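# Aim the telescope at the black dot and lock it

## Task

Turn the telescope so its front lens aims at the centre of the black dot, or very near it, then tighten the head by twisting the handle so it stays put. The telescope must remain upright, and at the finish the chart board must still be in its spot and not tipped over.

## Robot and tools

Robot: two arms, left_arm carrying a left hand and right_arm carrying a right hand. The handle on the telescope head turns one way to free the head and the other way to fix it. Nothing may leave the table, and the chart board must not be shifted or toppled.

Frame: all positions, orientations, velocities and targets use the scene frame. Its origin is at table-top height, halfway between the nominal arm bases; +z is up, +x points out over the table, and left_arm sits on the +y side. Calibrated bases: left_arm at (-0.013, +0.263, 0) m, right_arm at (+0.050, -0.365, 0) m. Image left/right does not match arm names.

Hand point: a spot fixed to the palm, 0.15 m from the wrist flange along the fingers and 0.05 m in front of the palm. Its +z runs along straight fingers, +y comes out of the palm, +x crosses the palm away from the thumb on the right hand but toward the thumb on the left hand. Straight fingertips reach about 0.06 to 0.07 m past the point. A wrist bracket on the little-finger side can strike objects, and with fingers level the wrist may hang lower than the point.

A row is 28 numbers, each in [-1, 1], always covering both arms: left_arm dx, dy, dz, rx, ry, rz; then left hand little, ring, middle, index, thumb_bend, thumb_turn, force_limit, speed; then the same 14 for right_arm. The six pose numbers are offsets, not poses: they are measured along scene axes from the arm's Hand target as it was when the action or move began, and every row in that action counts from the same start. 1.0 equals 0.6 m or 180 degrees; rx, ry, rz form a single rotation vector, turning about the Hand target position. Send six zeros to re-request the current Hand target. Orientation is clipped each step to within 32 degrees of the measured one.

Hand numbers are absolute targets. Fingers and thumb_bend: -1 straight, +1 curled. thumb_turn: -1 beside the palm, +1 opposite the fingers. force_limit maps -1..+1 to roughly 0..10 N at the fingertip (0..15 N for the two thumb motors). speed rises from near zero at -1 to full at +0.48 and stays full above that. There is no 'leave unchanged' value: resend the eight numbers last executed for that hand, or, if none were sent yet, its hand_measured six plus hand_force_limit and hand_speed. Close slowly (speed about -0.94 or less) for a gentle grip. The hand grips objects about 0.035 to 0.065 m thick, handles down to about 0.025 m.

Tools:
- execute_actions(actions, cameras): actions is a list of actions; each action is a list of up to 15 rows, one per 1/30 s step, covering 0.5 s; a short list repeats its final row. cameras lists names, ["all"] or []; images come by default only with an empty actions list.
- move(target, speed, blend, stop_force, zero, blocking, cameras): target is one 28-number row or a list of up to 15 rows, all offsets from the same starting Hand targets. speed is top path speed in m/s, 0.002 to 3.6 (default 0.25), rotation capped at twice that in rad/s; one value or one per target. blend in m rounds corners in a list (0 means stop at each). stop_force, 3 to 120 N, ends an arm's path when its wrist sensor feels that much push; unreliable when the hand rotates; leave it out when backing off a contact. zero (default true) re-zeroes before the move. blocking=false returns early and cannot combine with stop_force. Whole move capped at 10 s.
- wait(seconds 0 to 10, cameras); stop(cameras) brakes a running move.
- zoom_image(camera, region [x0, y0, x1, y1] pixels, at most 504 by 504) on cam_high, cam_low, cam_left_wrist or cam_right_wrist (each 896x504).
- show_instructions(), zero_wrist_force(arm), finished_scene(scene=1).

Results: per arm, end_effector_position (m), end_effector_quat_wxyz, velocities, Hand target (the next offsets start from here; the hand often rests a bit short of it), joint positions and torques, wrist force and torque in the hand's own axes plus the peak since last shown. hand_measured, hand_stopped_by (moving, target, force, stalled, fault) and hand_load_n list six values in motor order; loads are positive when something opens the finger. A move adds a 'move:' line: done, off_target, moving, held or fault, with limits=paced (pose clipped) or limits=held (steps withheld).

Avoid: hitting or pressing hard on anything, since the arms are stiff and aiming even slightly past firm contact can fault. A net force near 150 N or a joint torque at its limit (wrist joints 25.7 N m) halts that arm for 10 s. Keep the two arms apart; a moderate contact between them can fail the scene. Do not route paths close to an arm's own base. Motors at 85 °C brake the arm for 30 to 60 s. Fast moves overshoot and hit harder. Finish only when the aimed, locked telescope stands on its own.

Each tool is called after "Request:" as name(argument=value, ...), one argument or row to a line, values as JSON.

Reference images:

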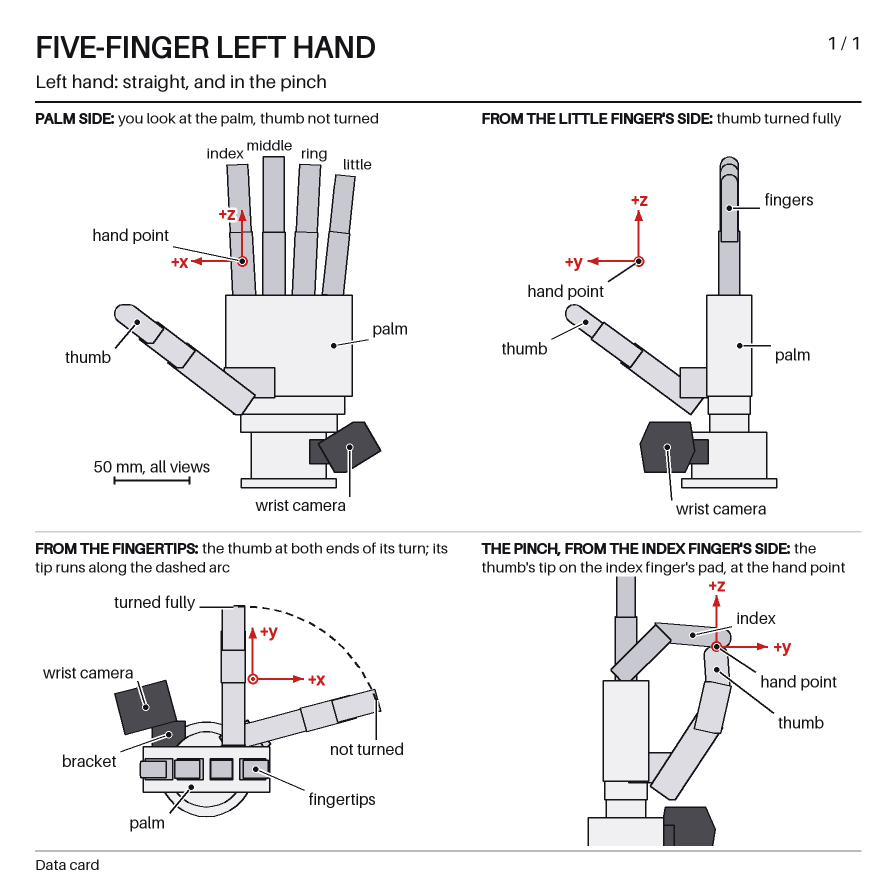

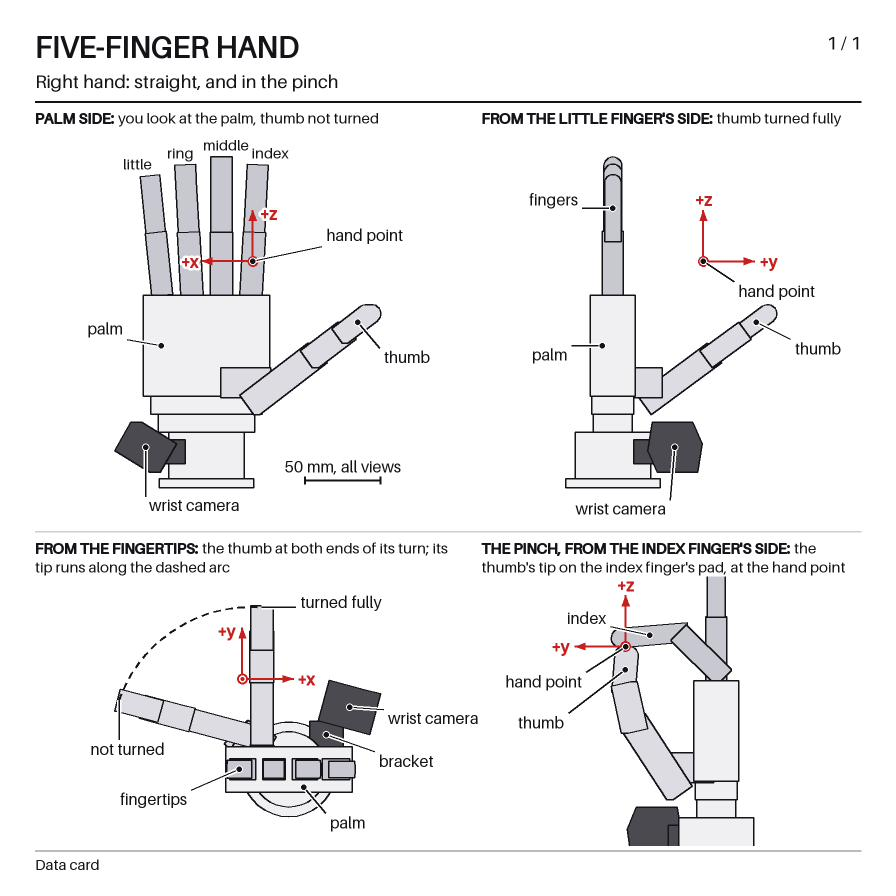

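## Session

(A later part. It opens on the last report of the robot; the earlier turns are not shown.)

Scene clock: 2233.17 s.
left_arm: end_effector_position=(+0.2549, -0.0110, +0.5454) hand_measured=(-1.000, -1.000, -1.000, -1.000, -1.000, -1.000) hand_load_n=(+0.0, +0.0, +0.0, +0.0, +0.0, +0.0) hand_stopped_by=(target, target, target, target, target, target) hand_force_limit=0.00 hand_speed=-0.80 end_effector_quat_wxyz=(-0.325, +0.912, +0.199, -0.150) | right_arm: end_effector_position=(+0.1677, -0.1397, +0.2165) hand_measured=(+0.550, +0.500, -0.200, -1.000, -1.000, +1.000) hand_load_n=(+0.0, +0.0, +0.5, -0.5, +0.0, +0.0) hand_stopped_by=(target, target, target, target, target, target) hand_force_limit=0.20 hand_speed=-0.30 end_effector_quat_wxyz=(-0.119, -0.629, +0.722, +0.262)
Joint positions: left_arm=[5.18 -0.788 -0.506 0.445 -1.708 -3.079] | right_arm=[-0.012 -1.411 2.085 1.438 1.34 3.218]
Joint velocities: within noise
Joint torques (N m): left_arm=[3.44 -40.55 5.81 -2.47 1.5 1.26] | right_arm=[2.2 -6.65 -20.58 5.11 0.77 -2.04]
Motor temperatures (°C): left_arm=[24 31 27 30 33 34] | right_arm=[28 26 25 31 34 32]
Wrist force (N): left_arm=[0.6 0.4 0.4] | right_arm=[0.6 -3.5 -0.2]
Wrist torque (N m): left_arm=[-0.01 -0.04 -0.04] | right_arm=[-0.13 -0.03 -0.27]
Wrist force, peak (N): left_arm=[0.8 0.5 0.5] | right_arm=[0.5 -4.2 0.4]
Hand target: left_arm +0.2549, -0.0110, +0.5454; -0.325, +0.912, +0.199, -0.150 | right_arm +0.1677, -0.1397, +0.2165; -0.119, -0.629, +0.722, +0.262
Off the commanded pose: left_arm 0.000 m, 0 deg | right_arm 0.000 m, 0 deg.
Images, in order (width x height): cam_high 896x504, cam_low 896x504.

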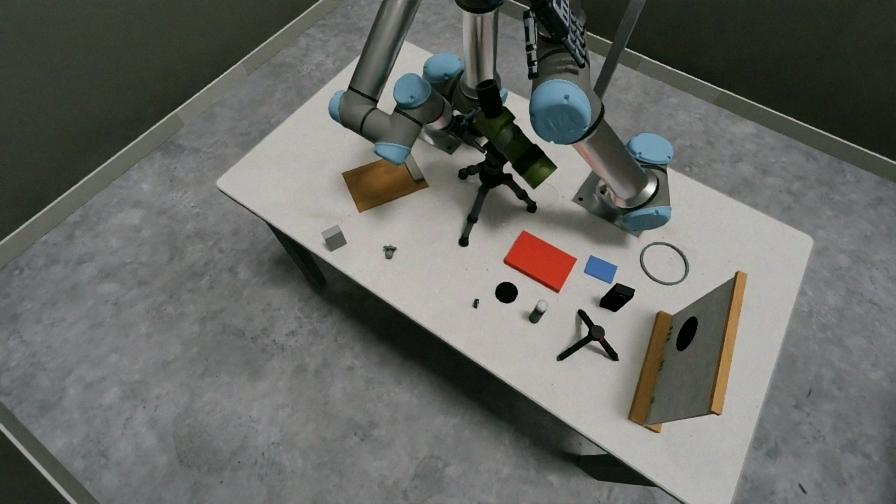

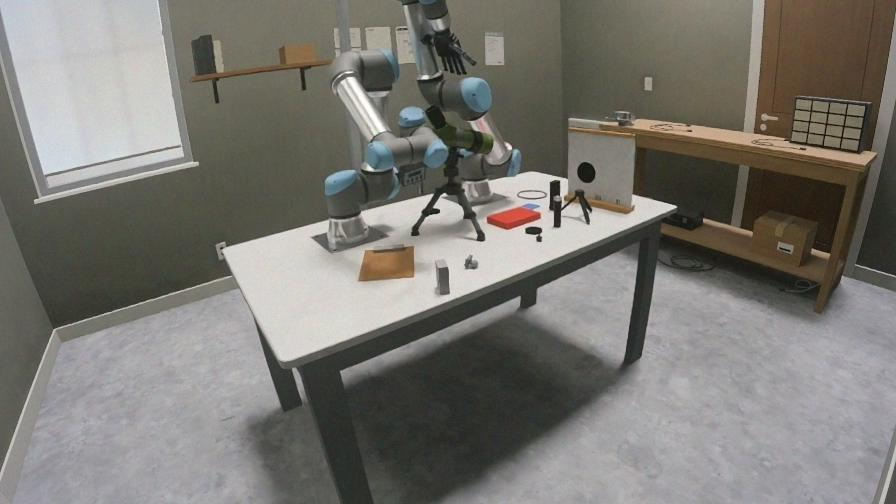

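Request:
move(
  target=[0,0,0,0,0,0,-1,-1,-1,-1,-1,-1,0,-0.8,0,0,0,0,0,0,-1,-1,-1,-1,-1,1,0.2,-0.4],
  speed=0.05,
  cameras=["cam_high","cam_low","cam_right_wrist"],
)

Request:
zoom_image(
  camera="cam_high",
  region=[430, 60, 570, 200],
)

Request:
zoom_image(
  camera="cam_low",
  region=[380, 110, 500, 250],
)

Scene clock: 2248.87 s.
left_arm: end_effector_position=(+0.2549, -0.0110, +0.5454) hand_measured=(-1.000, -1.000, -1.000, -1.000, -1.000, -1.000) hand_load_n=(+0.0, +0.0, +0.0, +0.0, +0.0, +0.0) hand_stopped_by=(target, target, target, target, target, target) hand_force_limit=0.00 hand_speed=-0.80 end_effector_quat_wxyz=(-0.325, +0.912, +0.199, -0.150) | right_arm: end_effector_position=(+0.1677, -0.1397, +0.2165) hand_measured=(-1.000, -1.000, -1.000, -1.000, -1.000, +1.000) hand_load_n=(+0.0, +0.0, +0.0, +0.0, +0.0, +0.0) hand_stopped_by=(target, target, target, target, target, target) hand_force_limit=0.20 hand_speed=-0.40 end_effector_quat_wxyz=(-0.119, -0.629, +0.722, +0.262)
Joint positions: left_arm=[5.18 -0.788 -0.506 0.445 -1.708 -3.079] | right_arm=[-0.012 -1.411 2.085 1.438 1.34 3.218]
Joint torques (N m): left_arm=[2.92 -40.04 5.1 -2.16 1.32 1.07] | right_arm=[9.95 -6.4 -20.12 4.42 -1.4 -1.77]
Wrist force (N): left_arm=[0.4 0.4 0.4] | right_arm=[0.4 -3.8 0.0]
Wrist torque (N m): left_arm=[-0.02 0.00 -0.06] | right_arm=[-0.13 -0.02 -0.29]
Wrist force, peak (N): left_arm=[0.6 0.6 0.6] | right_arm=[0.5 -4.3 0.4]
Hand target: left_arm +0.2549, -0.0110, +0.5454; -0.325, +0.912, +0.199, -0.150 | right_arm +0.1677, -0.1397, +0.2165; -0.119, -0.629, +0.722, +0.262
Off the commanded pose: left_arm 0.000 m, 0 deg | right_arm 0.000 m, 0 deg.
move: done
camera_calibration:
cam_right_wrist: T_world_to_cam=[[-0.833284, -0.175011, 0.524413, -0.00455471], [0.241853, 0.737588, 0.630453, -0.0754382], [-0.497137, 0.652178, -0.572293, 0.415217], [0, 0, 0, 1]] pos_world=[0.220869, -0.21595, 0.287574]
Images, in order (width x height): cam_high 896x504, cam_low 896x504, cam_right_wrist 896x504.

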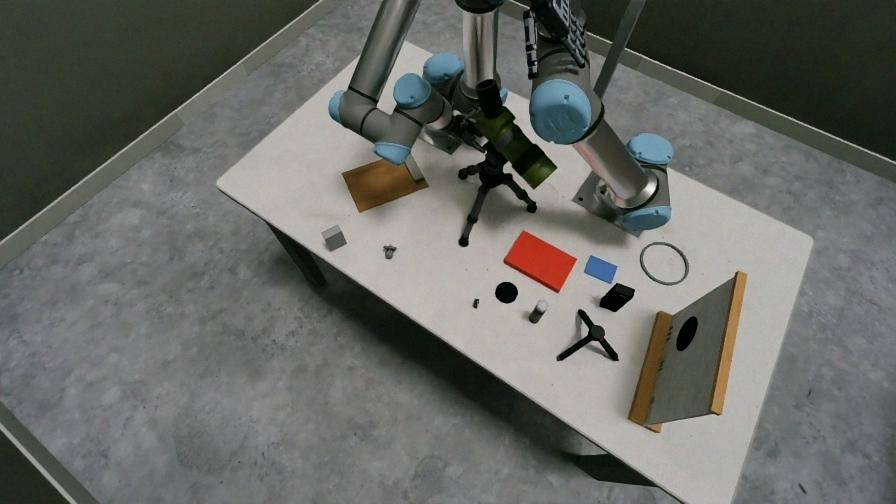

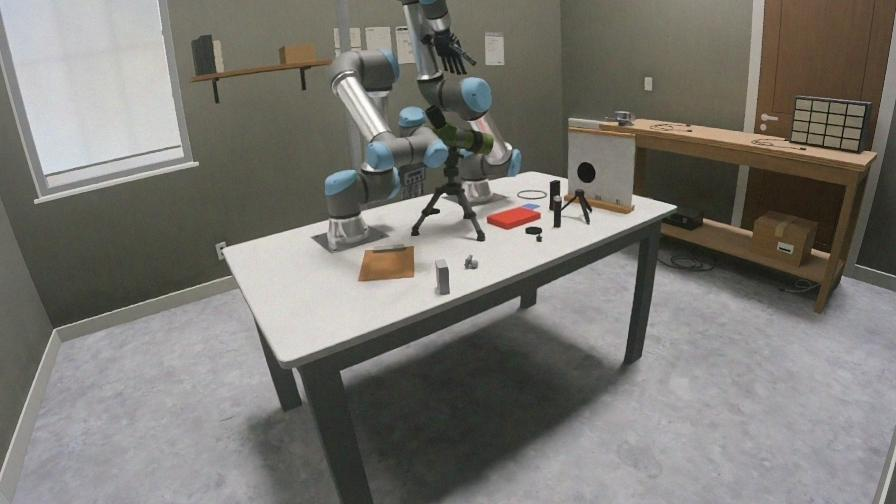

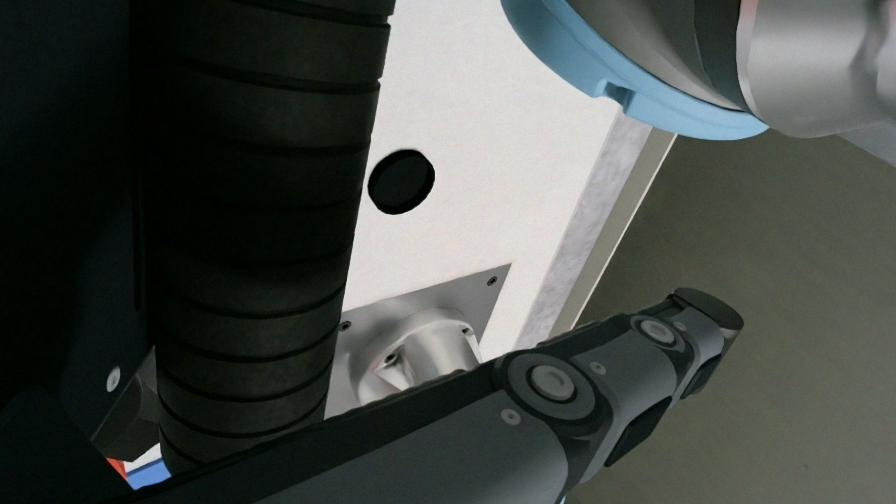

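Scaled by 3.600.

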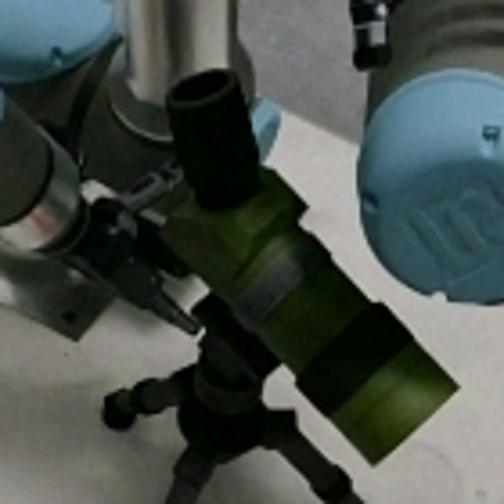

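Scaled by 3.600.

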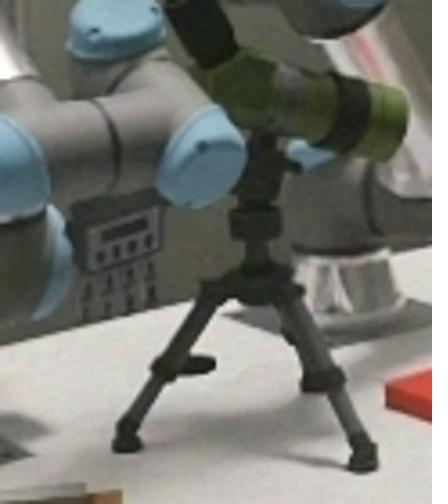

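Request:
move(
  target=[0,0,0,0,0,0,-1,-1,-1,-1,-1,-1,0,-0.8,0.0042,-0.0003,-0.0027,0,0,0,-1,-1,-1,-1,-1,1,0.2,-0.4],
  speed=0.03,
  cameras=[],
)

Scene clock: 2258.33 s.
left_arm: end_effector_position=(+0.2549, -0.0110, +0.5454) hand_measured=(-1.000, -1.000, -1.000, -1.000, -1.000, -1.000) hand_load_n=(+0.0, +0.0, +0.0, -0.5, +0.0, +0.0) hand_stopped_by=(target, target, target, target, target, target) hand_force_limit=0.00 hand_speed=-0.80 end_effector_quat_wxyz=(-0.325, +0.912, +0.199, -0.150) | right_arm: end_effector_position=(+0.1703, -0.1399, +0.2148) hand_measured=(-1.000, -1.000, -1.000, -1.000, -1.000, +1.000) hand_load_n=(+0.0, +0.0, +0.0, +0.0, +0.0, +0.0) hand_stopped_by=(target, target, target, target, target, target) hand_force_limit=0.20 hand_speed=-0.40 end_effector_quat_wxyz=(-0.119, -0.629, +0.722, +0.262)
Joint positions: left_arm=[5.18 -0.788 -0.506 0.445 -1.708 -3.079] | right_arm=[-0.013 -1.403 2.08 1.434 1.34 3.218]
Joint torques (N m): left_arm=[3.72 -40.4 5.36 -2.33 1.62 1.32] | right_arm=[-12.5 -19.79 -16.19 1.92 2.29 -1.93]
Wrist force (N): left_arm=[0.9 0.3 0.5] | right_arm=[0.7 -0.6 -0.8]
Wrist torque (N m): left_arm=[-0.04 -0.07 -0.02] | right_arm=[0.01 0.01 -0.07]
Wrist force, peak (N): left_arm=[1.0 0.5 0.5] | right_arm=[0.3 -4.5 0.5]
Hand target: left_arm +0.2549, -0.0110, +0.5454; -0.325, +0.912, +0.199, -0.150 | right_arm +0.1702, -0.1399, +0.2149; -0.119, -0.629, +0.722, +0.262
Off the commanded pose: left_arm 0.000 m, 0 deg | right_arm 0.000 m, 0 deg.
move: done
No camera images: "cameras" was empty.

Request:
execute_actions(
  actions=[],
  cameras=["cam_high","cam_low"],
)

Request:
zoom_image(
  camera="cam_high",
  region=[480, 110, 560, 190],
)

Request:
zoom_image(
  camera="cam_low",
  region=[440, 110, 500, 170],
)

Request:
zoom_image(
  camera="cam_high",
  region=[450, 155, 550, 255],
)

Scene clock: 2262.33 s.
left_arm: end_effector_position=(+0.2549, -0.0110, +0.5454) hand_measured=(-1.000, -1.000, -1.000, -1.000, -1.000, -1.000) hand_load_n=(+0.0, +0.0, +0.0, +0.0, +0.0, -0.5) hand_stopped_by=(target, target, target, target, target, target) hand_force_limit=0.00 hand_speed=-0.80 end_effector_quat_wxyz=(-0.325, +0.912, +0.199, -0.150) | right_arm: end_effector_position=(+0.1702, -0.1399, +0.2149) hand_measured=(-1.000, -1.000, -1.000, -1.000, -1.000, +1.000) hand_load_n=(+0.0, +0.0, +0.0, +0.0, +0.0, +0.0) hand_stopped_by=(target, target, target, target, target, target) hand_force_limit=0.20 hand_speed=-0.40 end_effector_quat_wxyz=(-0.119, -0.629, +0.722, +0.262)
Joint positions: left_arm=[5.18 -0.788 -0.506 0.445 -1.708 -3.079] | right_arm=[-0.013 -1.403 2.08 1.434 1.34 3.218]
Joint velocities: within noise
Joint torques (N m): left_arm=[3.88 -40.25 5.29 -2.34 1.38 1.21] | right_arm=[-12.03 -34.5 -6.85 4.21 1.96 1.37]
Motor temperatures (°C): left_arm=[24 31 27 30 33 34] | right_arm=[28 26 25 31 34 32]
Wrist force (N): left_arm=[0.6 0.3 0.3] | right_arm=[0.9 -0.4 -1.0]
Wrist torque (N m): left_arm=[-0.03 -0.03 -0.04] | right_arm=[0.05 -0.01 -0.05]
Wrist force, peak (N): left_arm=[1.0 0.4 0.2] | right_arm=[0.9 -0.5 -1.3]
Hand target: left_arm +0.2549, -0.0110, +0.5454; -0.325, +0.912, +0.199, -0.150 | right_arm +0.1702, -0.1399, +0.2149; -0.119, -0.629, +0.722, +0.262
Off the commanded pose: left_arm 0.000 m, 0 deg | right_arm 0.000 m, 0 deg.
Images, in order (width x height): cam_high 896x504, cam_low 896x504.

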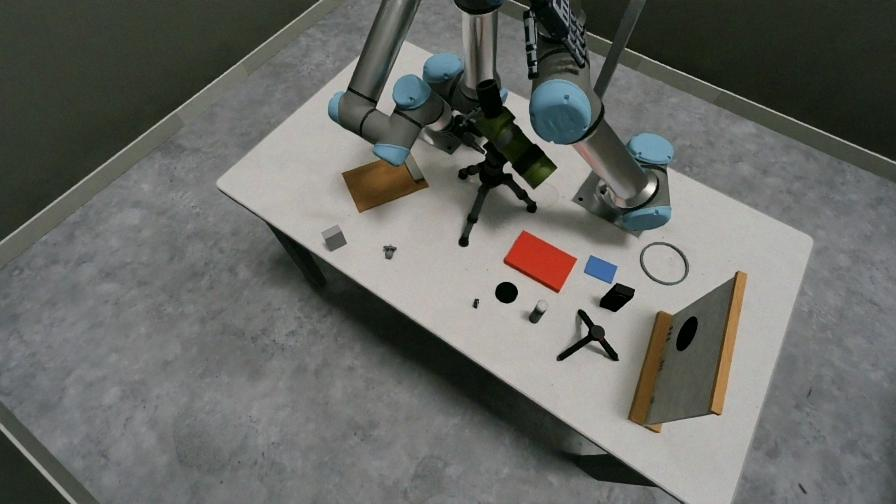

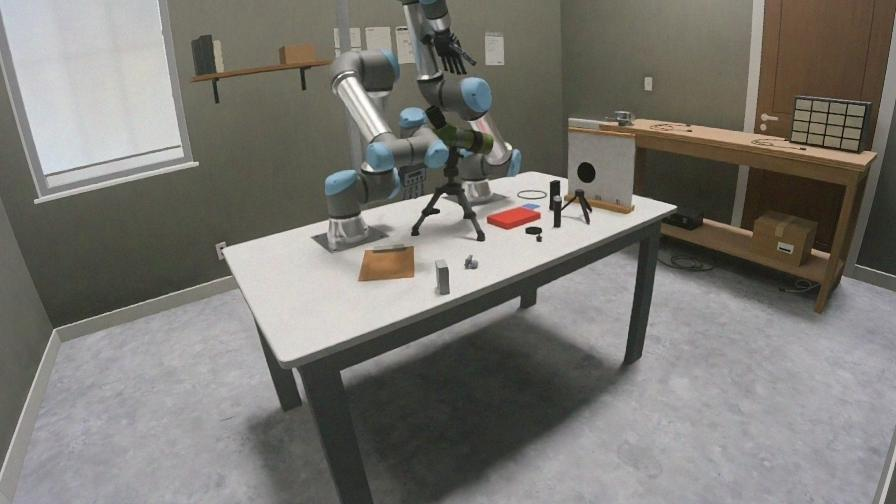

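Scaled by 6.300.

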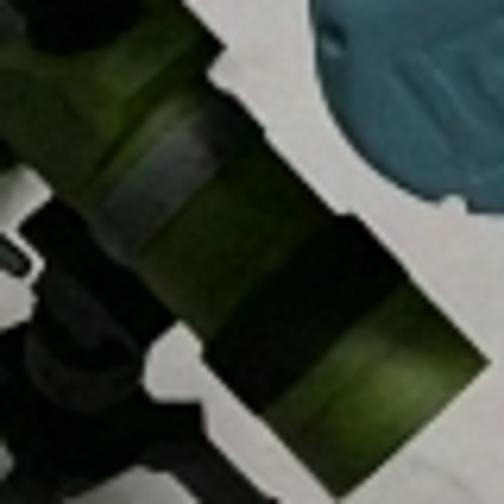

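Scaled by 8.400.

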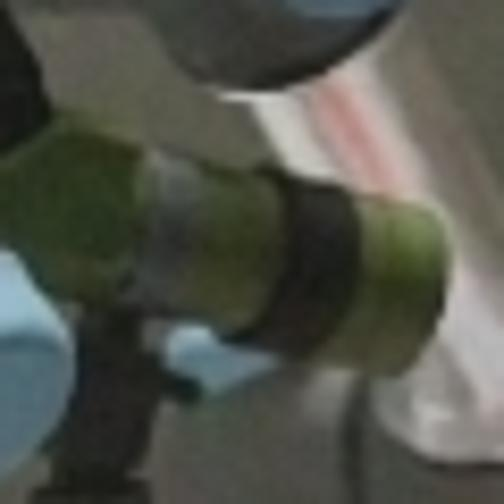

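Scaled by 5.040.

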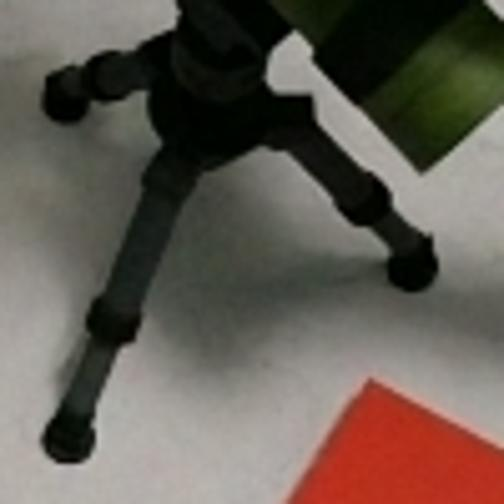

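Request:
move(
  target=[
    [0,0,0,0,0,0,-1,-1,-1,-1,-1,-1,0,-0.8,-0.006,-0.048,-0.011,0,0,0,-1,-1,-1,-1,-1,1,0.2,-0.4],
    [0,0,0,0,0,0,-1,-1,-1,-1,-1,-1,0,-0.8,0.048,-0.158,0.082,0,0,0,-1,-1,-1,-1,-1,1,0.2,-0.4],
    [0,0,0,0,0,0,-1,-1,-1,-1,-1,-1,0,-0.8,0.133,-0.25,0.217,0,0,0,-1,-1,-1,-1,-1,1,0.2,-0.4],
  ],
  speed=0.06,
  blend=0.01,
  cameras=["cam_high","cam_low"],
)

Request:
zoom_image(
  camera="cam_high",
  region=[480, 110, 560, 190],
)

Request:
zoom_image(
  camera="cam_low",
  region=[440, 110, 500, 170],
)

Request:
zoom_image(
  camera="cam_high",
  region=[450, 155, 550, 255],
)

Scene clock: 2307.87 s.
left_arm: end_effector_position=(+0.2549, -0.0110, +0.5454) hand_measured=(-1.000, -1.000, -1.000, -1.000, -1.000, -1.000) hand_load_n=(+0.0, +0.0, +0.0, +0.0, +0.0, +0.0) hand_stopped_by=(target, target, target, target, target, target) hand_force_limit=0.00 hand_speed=-0.80 end_effector_quat_wxyz=(-0.325, +0.912, +0.199, -0.150) | right_arm: end_effector_position=(+0.2501, -0.2900, +0.3450) hand_measured=(-1.000, -1.000, -1.000, -1.000, -1.000, +1.000) hand_load_n=(+0.0, -0.5, +0.0, +0.0, +0.0, +0.0) hand_stopped_by=(target, target, target, target, target, target) hand_force_limit=0.20 hand_speed=-0.40 end_effector_quat_wxyz=(-0.120, -0.629, +0.722, +0.262)
Joint positions: left_arm=[5.18 -0.788 -0.506 0.445 -1.708 -3.079] | right_arm=[-0.426 -1.437 1.752 1.84 1.563 2.866]
Joint torques (N m): left_arm=[2.25 -41.21 4.71 -2.29 1.44 1.06] | right_arm=[12.03 -35.98 -10.37 1.14 -1.62 2.01]
Wrist force (N): left_arm=[0.6 0.4 0.2] | right_arm=[0.3 -0.3 -0.4]
Wrist torque (N m): left_arm=[-0.01 -0.03 -0.03] | right_arm=[0.03 0.05 -0.05]
Wrist force, peak (N): left_arm=[0.8 0.5 0.7] | right_arm=[1.0 -0.5 -1.6]
Hand target: left_arm +0.2549, -0.0110, +0.5454; -0.325, +0.912, +0.199, -0.150 | right_arm +0.2500, -0.2899, +0.3451; -0.119, -0.629, +0.722, +0.262
Off the commanded pose: left_arm 0.000 m, 0 deg | right_arm 0.000 m, 0 deg.
move: done
Images, in order (width x height): cam_high 896x504, cam_low 896x504.

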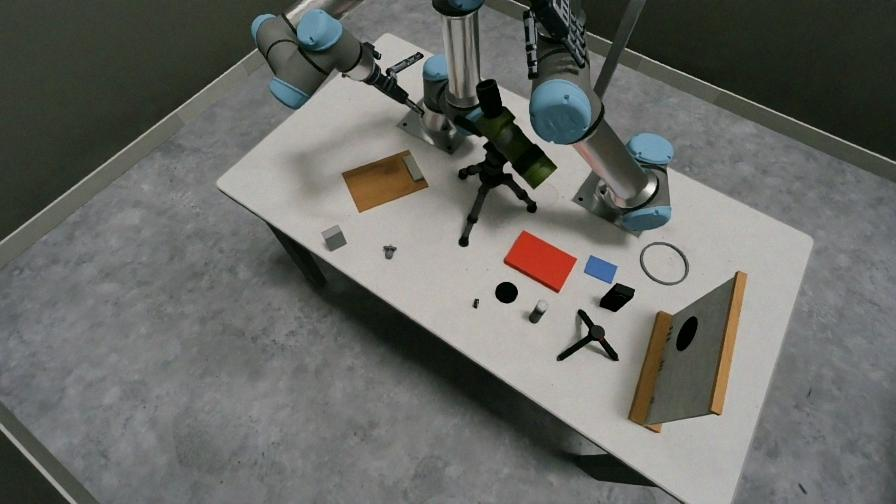

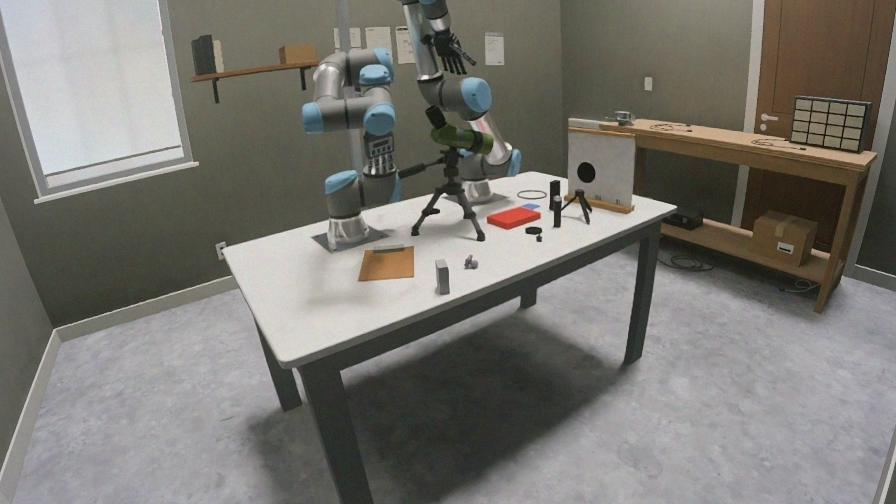

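Scaled by 6.300.

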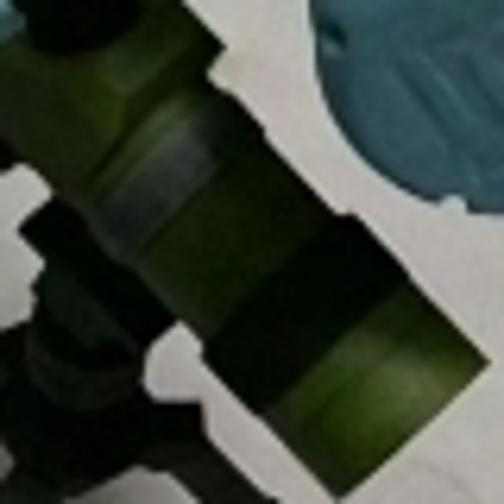

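Scaled by 8.400.

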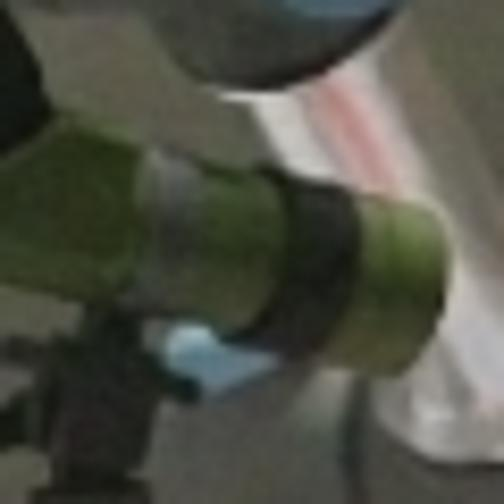

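Scaled by 5.040.

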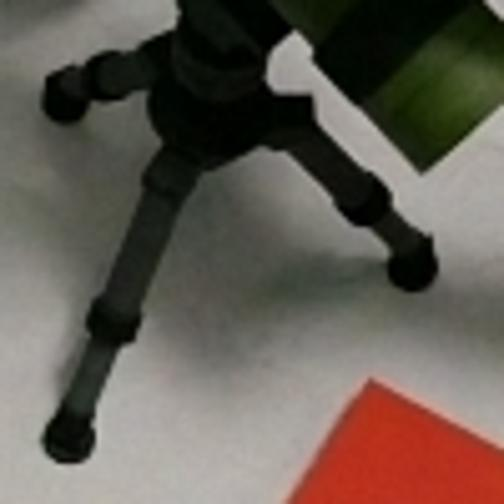

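Request:
move(
  target=[
    [0,0,0,0,0,0,-1,-1,-1,-1,-1,-1,0,-0.8,0.15,-0.2,0.25,0.135,-0.184,0.12,-1,-1,-1,-1,-1,1,0.2,-0.4],
    [0,0,0,0,0,0,-1,-1,-1,-1,-1,-1,0,-0.8,0.30,-0.10,0.35,0.4036,-0.5514,0.3588,-1,-1,-1,-1,-1,1,0.2,-0.4],
  ],
  speed=0.25,
  blend=0.02,
  cameras=["cam_high","cam_right_wrist"],
)

Scene clock: 2327.33 s.
left_arm: end_effector_position=(+0.2549, -0.0110, +0.5454) hand_measured=(-1.000, -1.000, -1.000, -1.000, -1.000, -1.000) hand_load_n=(+0.0, +0.0, +0.0, +0.0, +0.0, +0.0) hand_stopped_by=(target, target, target, target, target, target) hand_force_limit=0.00 hand_speed=-0.80 end_effector_quat_wxyz=(-0.325, +0.912, +0.199, -0.150) | right_arm: end_effector_position=(+0.4300, -0.3499, +0.5550) hand_measured=(-1.000, -1.000, -1.000, -1.000, -1.000, +1.000) hand_load_n=(+0.0, +0.0, +0.0, +0.0, +0.0, +0.0) hand_stopped_by=(target, target, target, target, target, target) hand_force_limit=0.20 hand_speed=-0.40 end_effector_quat_wxyz=(-0.635, +0.769, +0.068, +0.027)
Joint positions: left_arm=[5.18 -0.788 -0.506 0.445 -1.708 -3.079] | right_arm=[-0.788 -1.379 1.407 2.854 0.837 0.045]
Joint torques (N m): left_arm=[3.25 -41.67 4.75 -2.39 1.31 1.14] | right_arm=[-12.64 -28.16 -27.4 2.16 -2.43 -1.9]
Wrist force (N): left_arm=[0.5 0.4 0.2] | right_arm=[1.9 -1.6 0.3]
Wrist torque (N m): left_arm=[0.00 -0.03 -0.04] | right_arm=[-0.11 -0.37 -0.37]
Wrist force, peak (N): left_arm=[0.8 0.5 0.6] | right_arm=[2.3 -1.9 0.5]
Hand target: left_arm +0.2549, -0.0110, +0.5454; -0.325, +0.912, +0.199, -0.150 | right_arm +0.4300, -0.3499, +0.5551; -0.635, +0.769, +0.068, +0.027
Off the commanded pose: left_arm 0.000 m, 0 deg | right_arm 0.000 m, 0 deg.
move: done
camera_calibration:
cam_right_wrist: T_world_to_cam=[[0.373925, -0.218868, -0.901264, 0.256506], [-0.802008, -0.564347, -0.195695, 0.254584], [-0.465794, 0.795996, -0.386557, 0.810177], [0, 0, 0, 1]] pos_world=[0.48564, -0.445083, 0.59418]
Images, in order (width x height): cam_high 896x504, cam_right_wrist 896x504.

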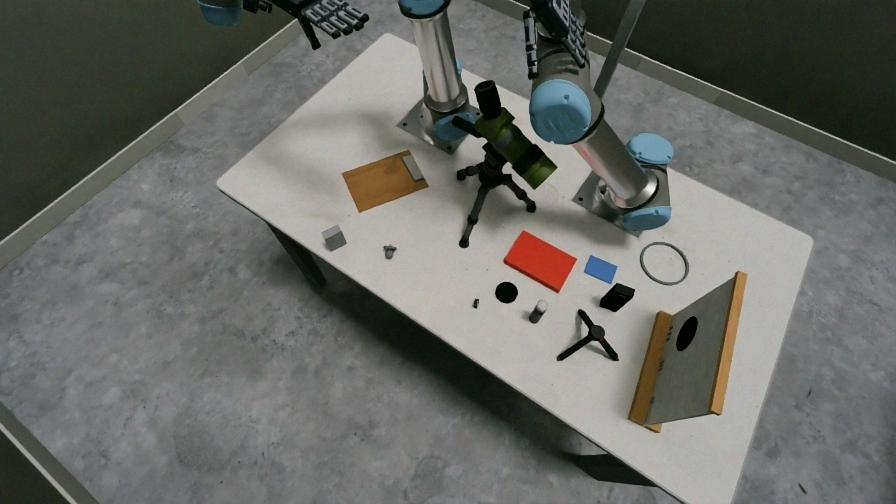

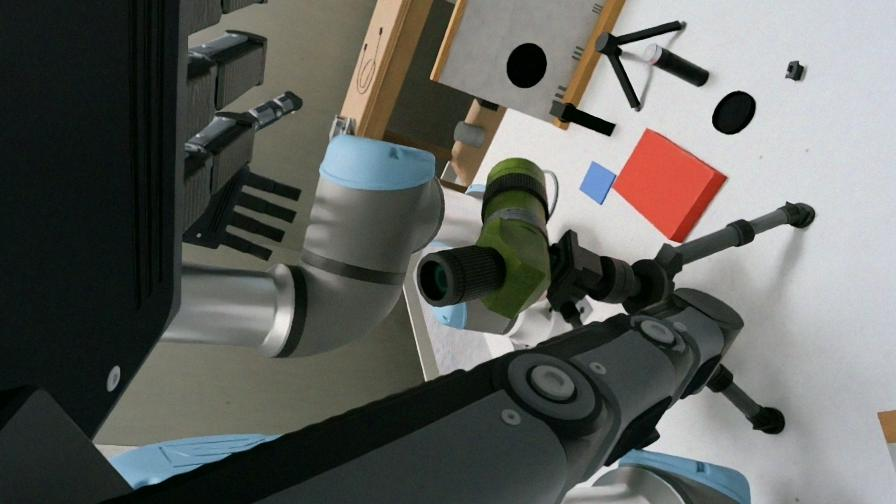

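Request:
move(
  target=[0,0,0,0,0,0,-1,-1,-1,-1,-1,-1,0,-0.8,-0.193,0.0415,0.1765,0,0,0,-1,-1,-1,-1,-1,1,0.2,-0.4],
  speed=0.15,
  cameras=["cam_high","cam_right_wrist"],
)

Request:
zoom_image(
  camera="cam_right_wrist",
  region=[380, 0, 780, 400],
)

Scene clock: 2333.97 s.
left_arm: end_effector_position=(+0.2549, -0.0110, +0.5454) hand_measured=(-1.000, -1.000, -1.000, -1.000, -1.000, -1.000) hand_load_n=(+0.0, +0.0, +0.0, +0.0, +0.0, +0.0) hand_stopped_by=(target, target, target, target, target, target) hand_force_limit=0.00 hand_speed=-0.80 end_effector_quat_wxyz=(-0.325, +0.912, +0.199, -0.150) | right_arm: end_effector_position=(+0.3143, -0.3250, +0.6609) hand_measured=(-1.000, -1.000, -1.000, -1.000, -1.000, +1.000) hand_load_n=(+0.0, +0.0, +0.0, +0.0, +0.0, +0.0) hand_stopped_by=(target, target, target, target, target, target) hand_force_limit=0.20 hand_speed=-0.40 end_effector_quat_wxyz=(-0.635, +0.769, +0.069, +0.027)
Joint positions: left_arm=[5.18 -0.788 -0.506 0.445 -1.708 -3.079] | right_arm=[-0.974 -1.646 1.42 3.141 1.017 -0.011]
Joint torques (N m): left_arm=[3.83 -41.94 5.25 -2.14 1.41 1.29] | right_arm=[6.25 -10.08 -11.48 2.79 -1.51 2.12]
Wrist force (N): left_arm=[0.6 0.5 0.3] | right_arm=[2.0 -2.1 0.5]
Wrist torque (N m): left_arm=[0.00 -0.04 -0.04] | right_arm=[-0.19 -0.40 -0.33]
Wrist force, peak (N): left_arm=[0.8 0.4 0.7] | right_arm=[1.2 -3.1 0.5]
Hand target: left_arm +0.2549, -0.0110, +0.5454; -0.325, +0.912, +0.199, -0.150 | right_arm +0.3142, -0.3250, +0.6610; -0.635, +0.769, +0.068, +0.027
Off the commanded pose: left_arm 0.000 m, 0 deg | right_arm 0.000 m, 0 deg.
move: done
camera_calibration:
cam_right_wrist: T_world_to_cam=[[0.374231, -0.2192, -0.901056, 0.400406], [-0.802109, -0.564131, -0.1959, 0.196643], [-0.465373, 0.796057, -0.386938, 0.777563], [0, 0, 0, 1]] pos_world=[0.369741, -0.420283, 0.70018]
Images, in order (width x height): cam_high 896x504, cam_right_wrist 896x504.

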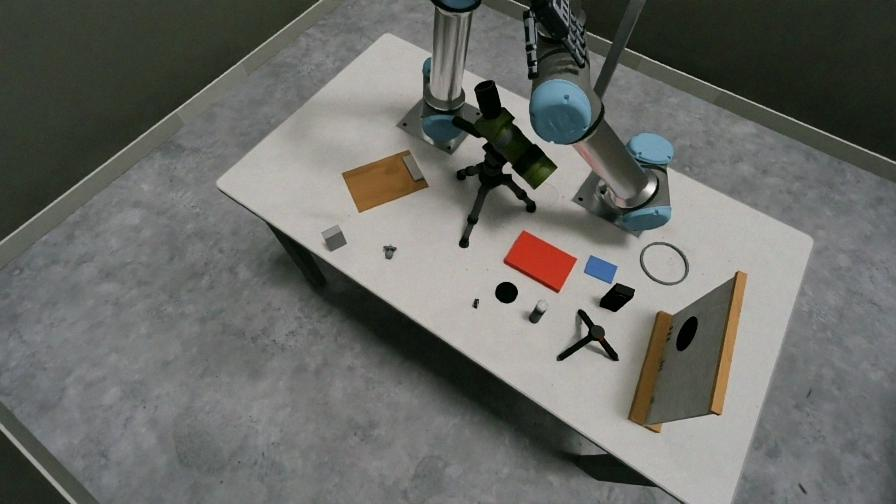

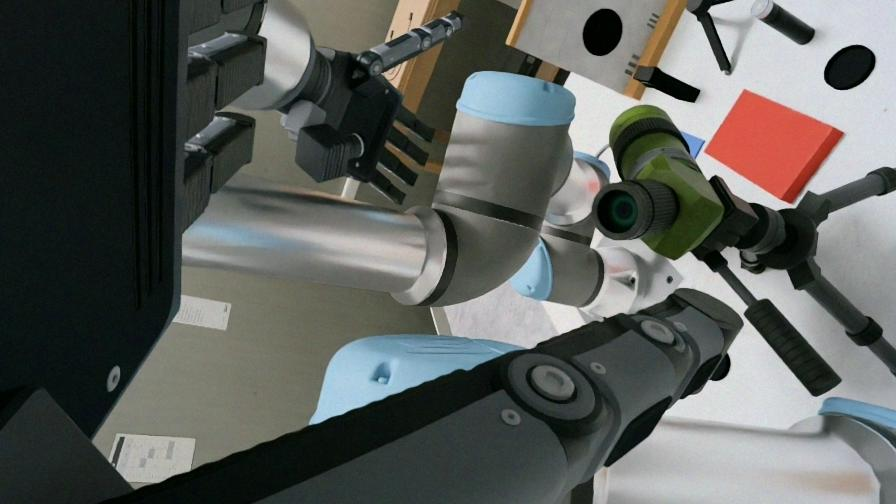

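Scaled by 1.260.

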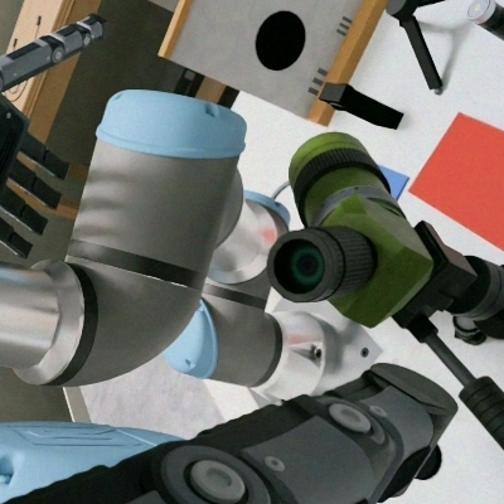

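Request:
zoom_image(
  camera="cam_right_wrist",
  region=[590, 90, 740, 240],
)

Request:
zoom_image(
  camera="cam_right_wrist",
  region=[560, 0, 660, 100],
)

Scaled by 3.360.

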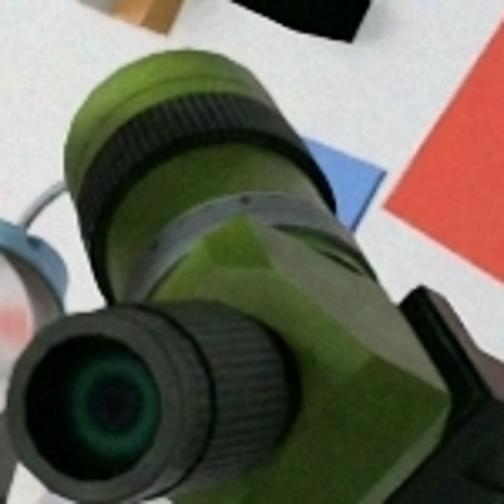

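Scaled by 5.040.

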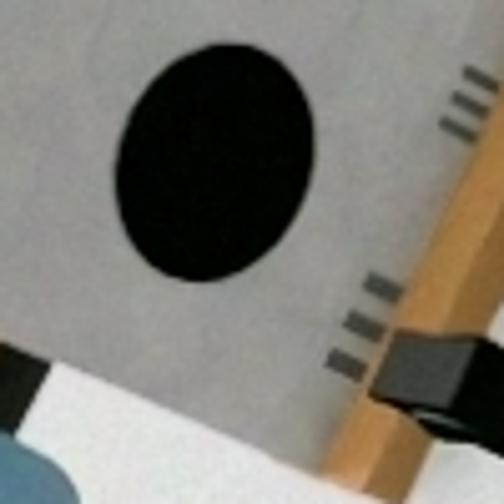

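Request:
zoom_image(
  camera="cam_right_wrist",
  region=[600, 100, 650, 190],
)

Request:
zoom_image(
  camera="cam_right_wrist",
  region=[650, 90, 710, 190],
)

Scaled by 5.600.

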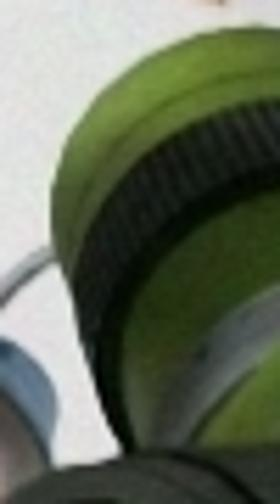

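Scaled by 5.040.

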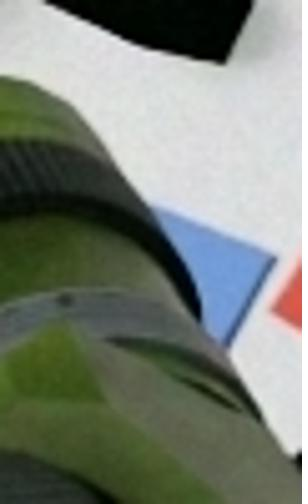

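Request:
move(
  target=[
    [0,0,0,0,0,0,-1,-1,-1,-1,-1,-1,0,-0.8,0.166,0.0333,-0.0833,0,0,0,-1,-1,-1,-1,-1,1,0.2,-0.4],
    [0,0,0,0,0,0,-1,-1,-1,-1,-1,-1,0,-0.8,0.3825,0.2,-0.4166,0,0,0,-1,-1,-1,-1,-1,1,0.2,-0.4],
  ],
  speed=0.2,
  blend=0.03,
  cameras=["cam_high","cam_right_wrist"],
)

Request:
zoom_image(
  camera="cam_right_wrist",
  region=[300, 0, 700, 400],
)

Scene clock: 2372.40 s.
left_arm: end_effector_position=(+0.2549, -0.0110, +0.5454) hand_measured=(-1.000, -1.000, -1.000, -1.000, -1.000, -1.000) hand_load_n=(+0.0, +0.0, +0.0, +0.0, +0.0, -0.5) hand_stopped_by=(target, target, target, target, target, target) hand_force_limit=0.00 hand_speed=-0.80 end_effector_quat_wxyz=(-0.325, +0.912, +0.199, -0.150) | right_arm: end_effector_position=(+0.5437, -0.2050, +0.4111) hand_measured=(-1.000, -1.000, -1.000, -1.000, -1.000, +1.000) hand_load_n=(+0.0, -0.5, +0.0, +0.0, +0.0, +0.0) hand_stopped_by=(target, target, target, target, target, target) hand_force_limit=0.20 hand_speed=-0.40 end_effector_quat_wxyz=(-0.635, +0.769, +0.069, +0.027)
Joint positions: left_arm=[5.18 -0.788 -0.506 0.445 -1.708 -3.079] | right_arm=[-0.404 -1.129 1.428 2.41 0.474 0.258]
Joint torques (N m): left_arm=[3.55 -42.04 5.56 -2.37 1.41 1.19] | right_arm=[-6.54 -34.38 -12 0.68 0.98 -1.56]
Wrist force (N): left_arm=[0.1 0.5 0.5] | right_arm=[2.2 -1.8 0.3]
Wrist torque (N m): left_arm=[-0.02 0.04 -0.07] | right_arm=[-0.15 -0.40 -0.30]
Wrist force, peak (N): left_arm=[0.6 0.9 0.6] | right_arm=[2.5 -1.9 0.5]
Hand target: left_arm +0.2549, -0.0110, +0.5454; -0.325, +0.912, +0.199, -0.150 | right_arm +0.5437, -0.2050, +0.4110; -0.635, +0.769, +0.068, +0.027
Off the commanded pose: left_arm 0.000 m, 0 deg | right_arm 0.000 m, 0 deg.
move: done
camera_calibration:
cam_right_wrist: T_world_to_cam=[[0.374128, -0.218868, -0.90118, 0.115889], [-0.801968, -0.564339, -0.19588, 0.399367], [-0.465699, 0.796001, -0.38666, 0.692117], [0, 0, 0, 1]] pos_world=[0.599241, -0.300183, 0.450279]
Images, in order (width x height): cam_high 896x504, cam_right_wrist 896x504.

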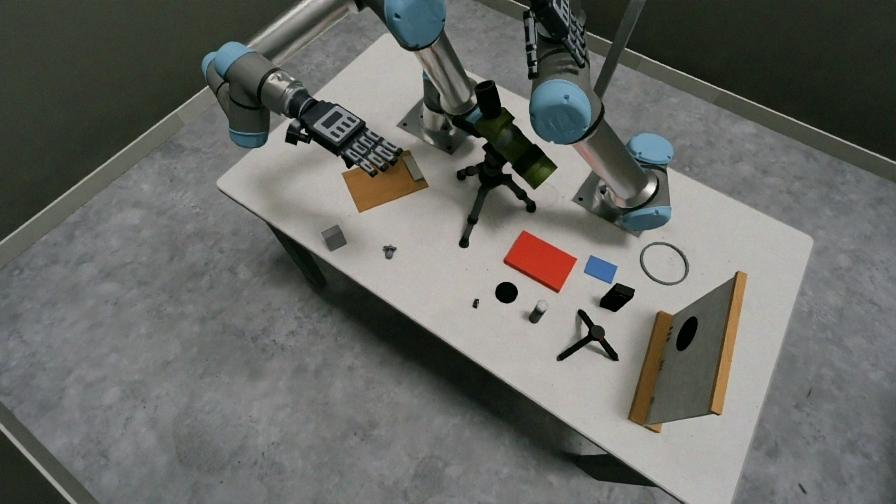

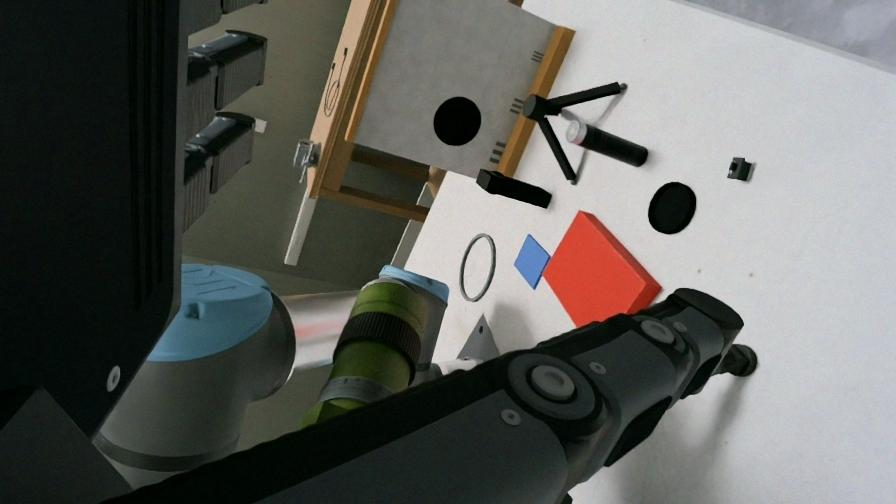

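Scaled by 1.260.

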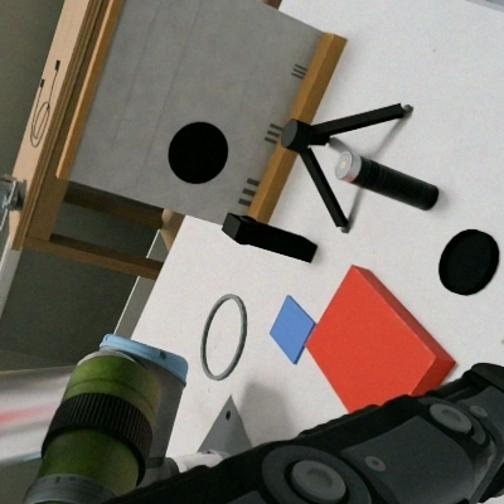

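Request:
zoom_image(
  camera="cam_right_wrist",
  region=[320, 270, 440, 410],
)

Request:
zoom_image(
  camera="cam_right_wrist",
  region=[420, 80, 500, 160],
)

Scaled by 3.600.

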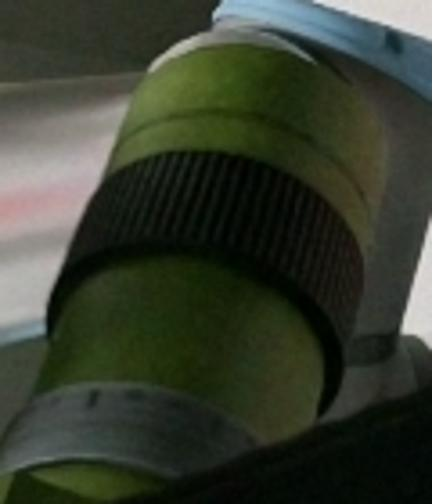

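Scaled by 6.300.

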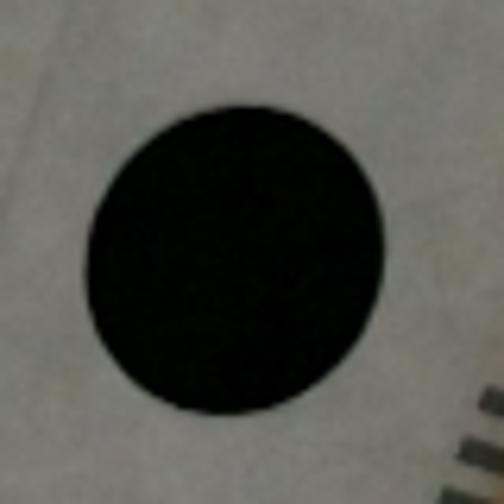

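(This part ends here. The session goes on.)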